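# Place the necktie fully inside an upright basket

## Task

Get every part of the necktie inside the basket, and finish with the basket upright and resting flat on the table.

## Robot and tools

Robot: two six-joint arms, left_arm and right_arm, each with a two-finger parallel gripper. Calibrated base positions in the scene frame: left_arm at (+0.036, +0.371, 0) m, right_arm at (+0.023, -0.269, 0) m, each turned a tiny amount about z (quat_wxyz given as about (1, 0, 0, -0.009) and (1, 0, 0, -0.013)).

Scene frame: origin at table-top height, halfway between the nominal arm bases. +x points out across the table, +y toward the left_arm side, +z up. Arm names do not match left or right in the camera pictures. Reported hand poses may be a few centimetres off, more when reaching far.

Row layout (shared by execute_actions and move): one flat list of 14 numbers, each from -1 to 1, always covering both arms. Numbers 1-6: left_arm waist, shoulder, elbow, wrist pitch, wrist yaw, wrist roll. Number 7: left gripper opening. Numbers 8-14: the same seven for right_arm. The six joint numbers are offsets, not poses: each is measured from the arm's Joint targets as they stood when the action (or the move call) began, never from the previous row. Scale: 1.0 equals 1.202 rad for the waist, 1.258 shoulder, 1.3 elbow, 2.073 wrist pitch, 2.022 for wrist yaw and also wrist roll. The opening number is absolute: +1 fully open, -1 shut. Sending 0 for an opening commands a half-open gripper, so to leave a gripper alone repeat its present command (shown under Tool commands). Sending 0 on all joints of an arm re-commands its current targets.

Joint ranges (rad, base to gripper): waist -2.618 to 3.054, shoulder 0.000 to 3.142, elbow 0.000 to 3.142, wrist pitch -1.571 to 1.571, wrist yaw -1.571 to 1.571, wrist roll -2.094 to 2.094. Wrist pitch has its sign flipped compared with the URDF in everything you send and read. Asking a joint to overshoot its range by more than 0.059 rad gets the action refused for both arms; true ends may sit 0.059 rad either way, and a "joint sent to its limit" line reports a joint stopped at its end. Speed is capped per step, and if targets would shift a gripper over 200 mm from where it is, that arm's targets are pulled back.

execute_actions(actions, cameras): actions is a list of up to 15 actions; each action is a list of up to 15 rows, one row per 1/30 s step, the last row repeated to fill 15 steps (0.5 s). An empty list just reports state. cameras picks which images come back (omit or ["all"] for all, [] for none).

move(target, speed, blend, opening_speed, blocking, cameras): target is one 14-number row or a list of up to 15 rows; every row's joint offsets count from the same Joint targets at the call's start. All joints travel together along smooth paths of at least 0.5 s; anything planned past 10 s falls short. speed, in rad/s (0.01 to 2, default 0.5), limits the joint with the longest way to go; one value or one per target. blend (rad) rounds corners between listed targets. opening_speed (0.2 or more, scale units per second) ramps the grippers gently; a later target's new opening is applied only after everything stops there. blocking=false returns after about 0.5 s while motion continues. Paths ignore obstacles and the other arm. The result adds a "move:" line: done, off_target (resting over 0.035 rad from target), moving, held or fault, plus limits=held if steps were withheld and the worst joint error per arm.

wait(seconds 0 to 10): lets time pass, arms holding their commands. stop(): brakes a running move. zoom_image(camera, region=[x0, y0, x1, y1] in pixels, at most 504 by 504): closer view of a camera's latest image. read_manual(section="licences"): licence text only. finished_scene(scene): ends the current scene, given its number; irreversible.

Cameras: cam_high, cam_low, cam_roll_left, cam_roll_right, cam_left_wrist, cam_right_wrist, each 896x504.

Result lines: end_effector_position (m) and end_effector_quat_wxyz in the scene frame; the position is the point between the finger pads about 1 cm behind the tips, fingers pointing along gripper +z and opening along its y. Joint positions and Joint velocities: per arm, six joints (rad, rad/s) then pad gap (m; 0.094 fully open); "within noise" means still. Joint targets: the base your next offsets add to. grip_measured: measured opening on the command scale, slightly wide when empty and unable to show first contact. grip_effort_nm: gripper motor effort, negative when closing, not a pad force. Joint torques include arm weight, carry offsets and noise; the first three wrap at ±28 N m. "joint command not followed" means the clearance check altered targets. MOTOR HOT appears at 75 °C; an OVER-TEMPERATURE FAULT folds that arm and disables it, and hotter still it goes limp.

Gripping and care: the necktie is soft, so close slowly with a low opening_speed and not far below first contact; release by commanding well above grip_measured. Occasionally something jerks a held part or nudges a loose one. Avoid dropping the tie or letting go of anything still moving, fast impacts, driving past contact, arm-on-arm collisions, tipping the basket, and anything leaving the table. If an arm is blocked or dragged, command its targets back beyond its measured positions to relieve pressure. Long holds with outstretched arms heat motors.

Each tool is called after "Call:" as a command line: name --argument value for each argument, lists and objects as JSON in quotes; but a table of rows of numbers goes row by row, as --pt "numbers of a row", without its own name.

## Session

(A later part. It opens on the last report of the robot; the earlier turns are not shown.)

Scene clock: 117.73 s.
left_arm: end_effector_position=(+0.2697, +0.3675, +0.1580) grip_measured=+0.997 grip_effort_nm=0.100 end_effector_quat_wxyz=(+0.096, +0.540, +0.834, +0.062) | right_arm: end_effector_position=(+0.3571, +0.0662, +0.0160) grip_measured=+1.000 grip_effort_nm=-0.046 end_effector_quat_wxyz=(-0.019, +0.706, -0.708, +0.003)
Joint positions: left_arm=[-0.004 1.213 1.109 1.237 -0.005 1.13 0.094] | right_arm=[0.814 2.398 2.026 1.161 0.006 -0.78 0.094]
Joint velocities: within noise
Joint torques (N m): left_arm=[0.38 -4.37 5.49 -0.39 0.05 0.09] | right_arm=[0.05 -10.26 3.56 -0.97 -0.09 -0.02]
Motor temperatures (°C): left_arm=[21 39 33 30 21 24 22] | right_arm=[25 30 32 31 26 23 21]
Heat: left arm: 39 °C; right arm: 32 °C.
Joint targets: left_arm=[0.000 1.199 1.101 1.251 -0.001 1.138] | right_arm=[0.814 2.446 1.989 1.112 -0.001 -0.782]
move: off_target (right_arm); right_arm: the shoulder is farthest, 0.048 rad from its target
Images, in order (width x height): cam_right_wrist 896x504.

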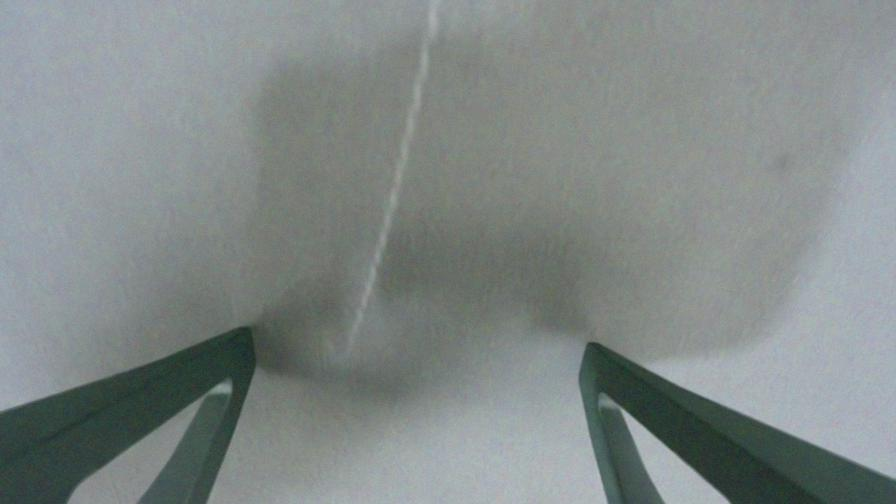

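Call:
move --target '[0,0,0,0,0,0,1.0,0,-0.15,0.05,0.05,0,0,1.0]' --speed 0.3 --cameras '["cam_high"]'

Call:
finished_scene --scene 1

Scene clock: 120.40 s.
left_arm: end_effector_position=(+0.2697, +0.3675, +0.1580) grip_measured=+0.997 grip_effort_nm=0.110 end_effector_quat_wxyz=(+0.096, +0.540, +0.834, +0.062) | right_arm: end_effector_position=(+0.3554, +0.0645, +0.0612) grip_measured=+1.000 grip_effort_nm=-0.037 end_effector_quat_wxyz=(-0.048, +0.705, -0.708, +0.003)
Joint positions: left_arm=[-0.004 1.213 1.109 1.237 -0.005 1.13 0.094] | right_arm=[0.814 2.299 2.03 1.207 0.006 -0.78 0.094]
Joint velocities: within noise
Joint torques (N m): left_arm=[0.38 -4.4 5.48 -0.38 0.05 0.08] | right_arm=[0.08 -17.36 8.92 -0.46 -0.07 -0.02]
Motor temperatures (°C): left_arm=[21 38 33 30 21 24 22] | right_arm=[25 31 32 31 26 23 21]
Heat: left arm: 38 °C; right arm: 32 °C.
Joint targets: left_arm=[0.000 1.199 1.101 1.251 -0.001 1.138] | right_arm=[0.814 2.257 2.054 1.216 -0.001 -0.782]
move: off_target (right_arm); right_arm: the shoulder is farthest, 0.041 rad from its target
Images, in order (width x height): cam_high 896x504.

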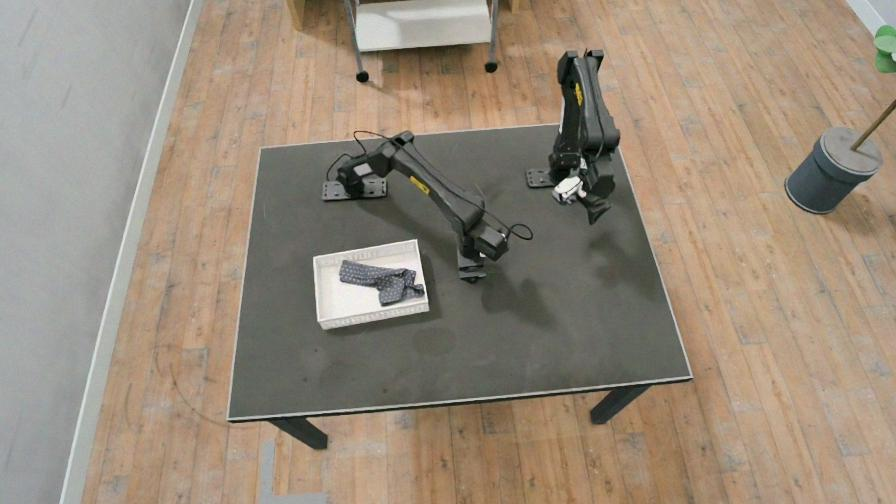

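The scene is finished: the task was done.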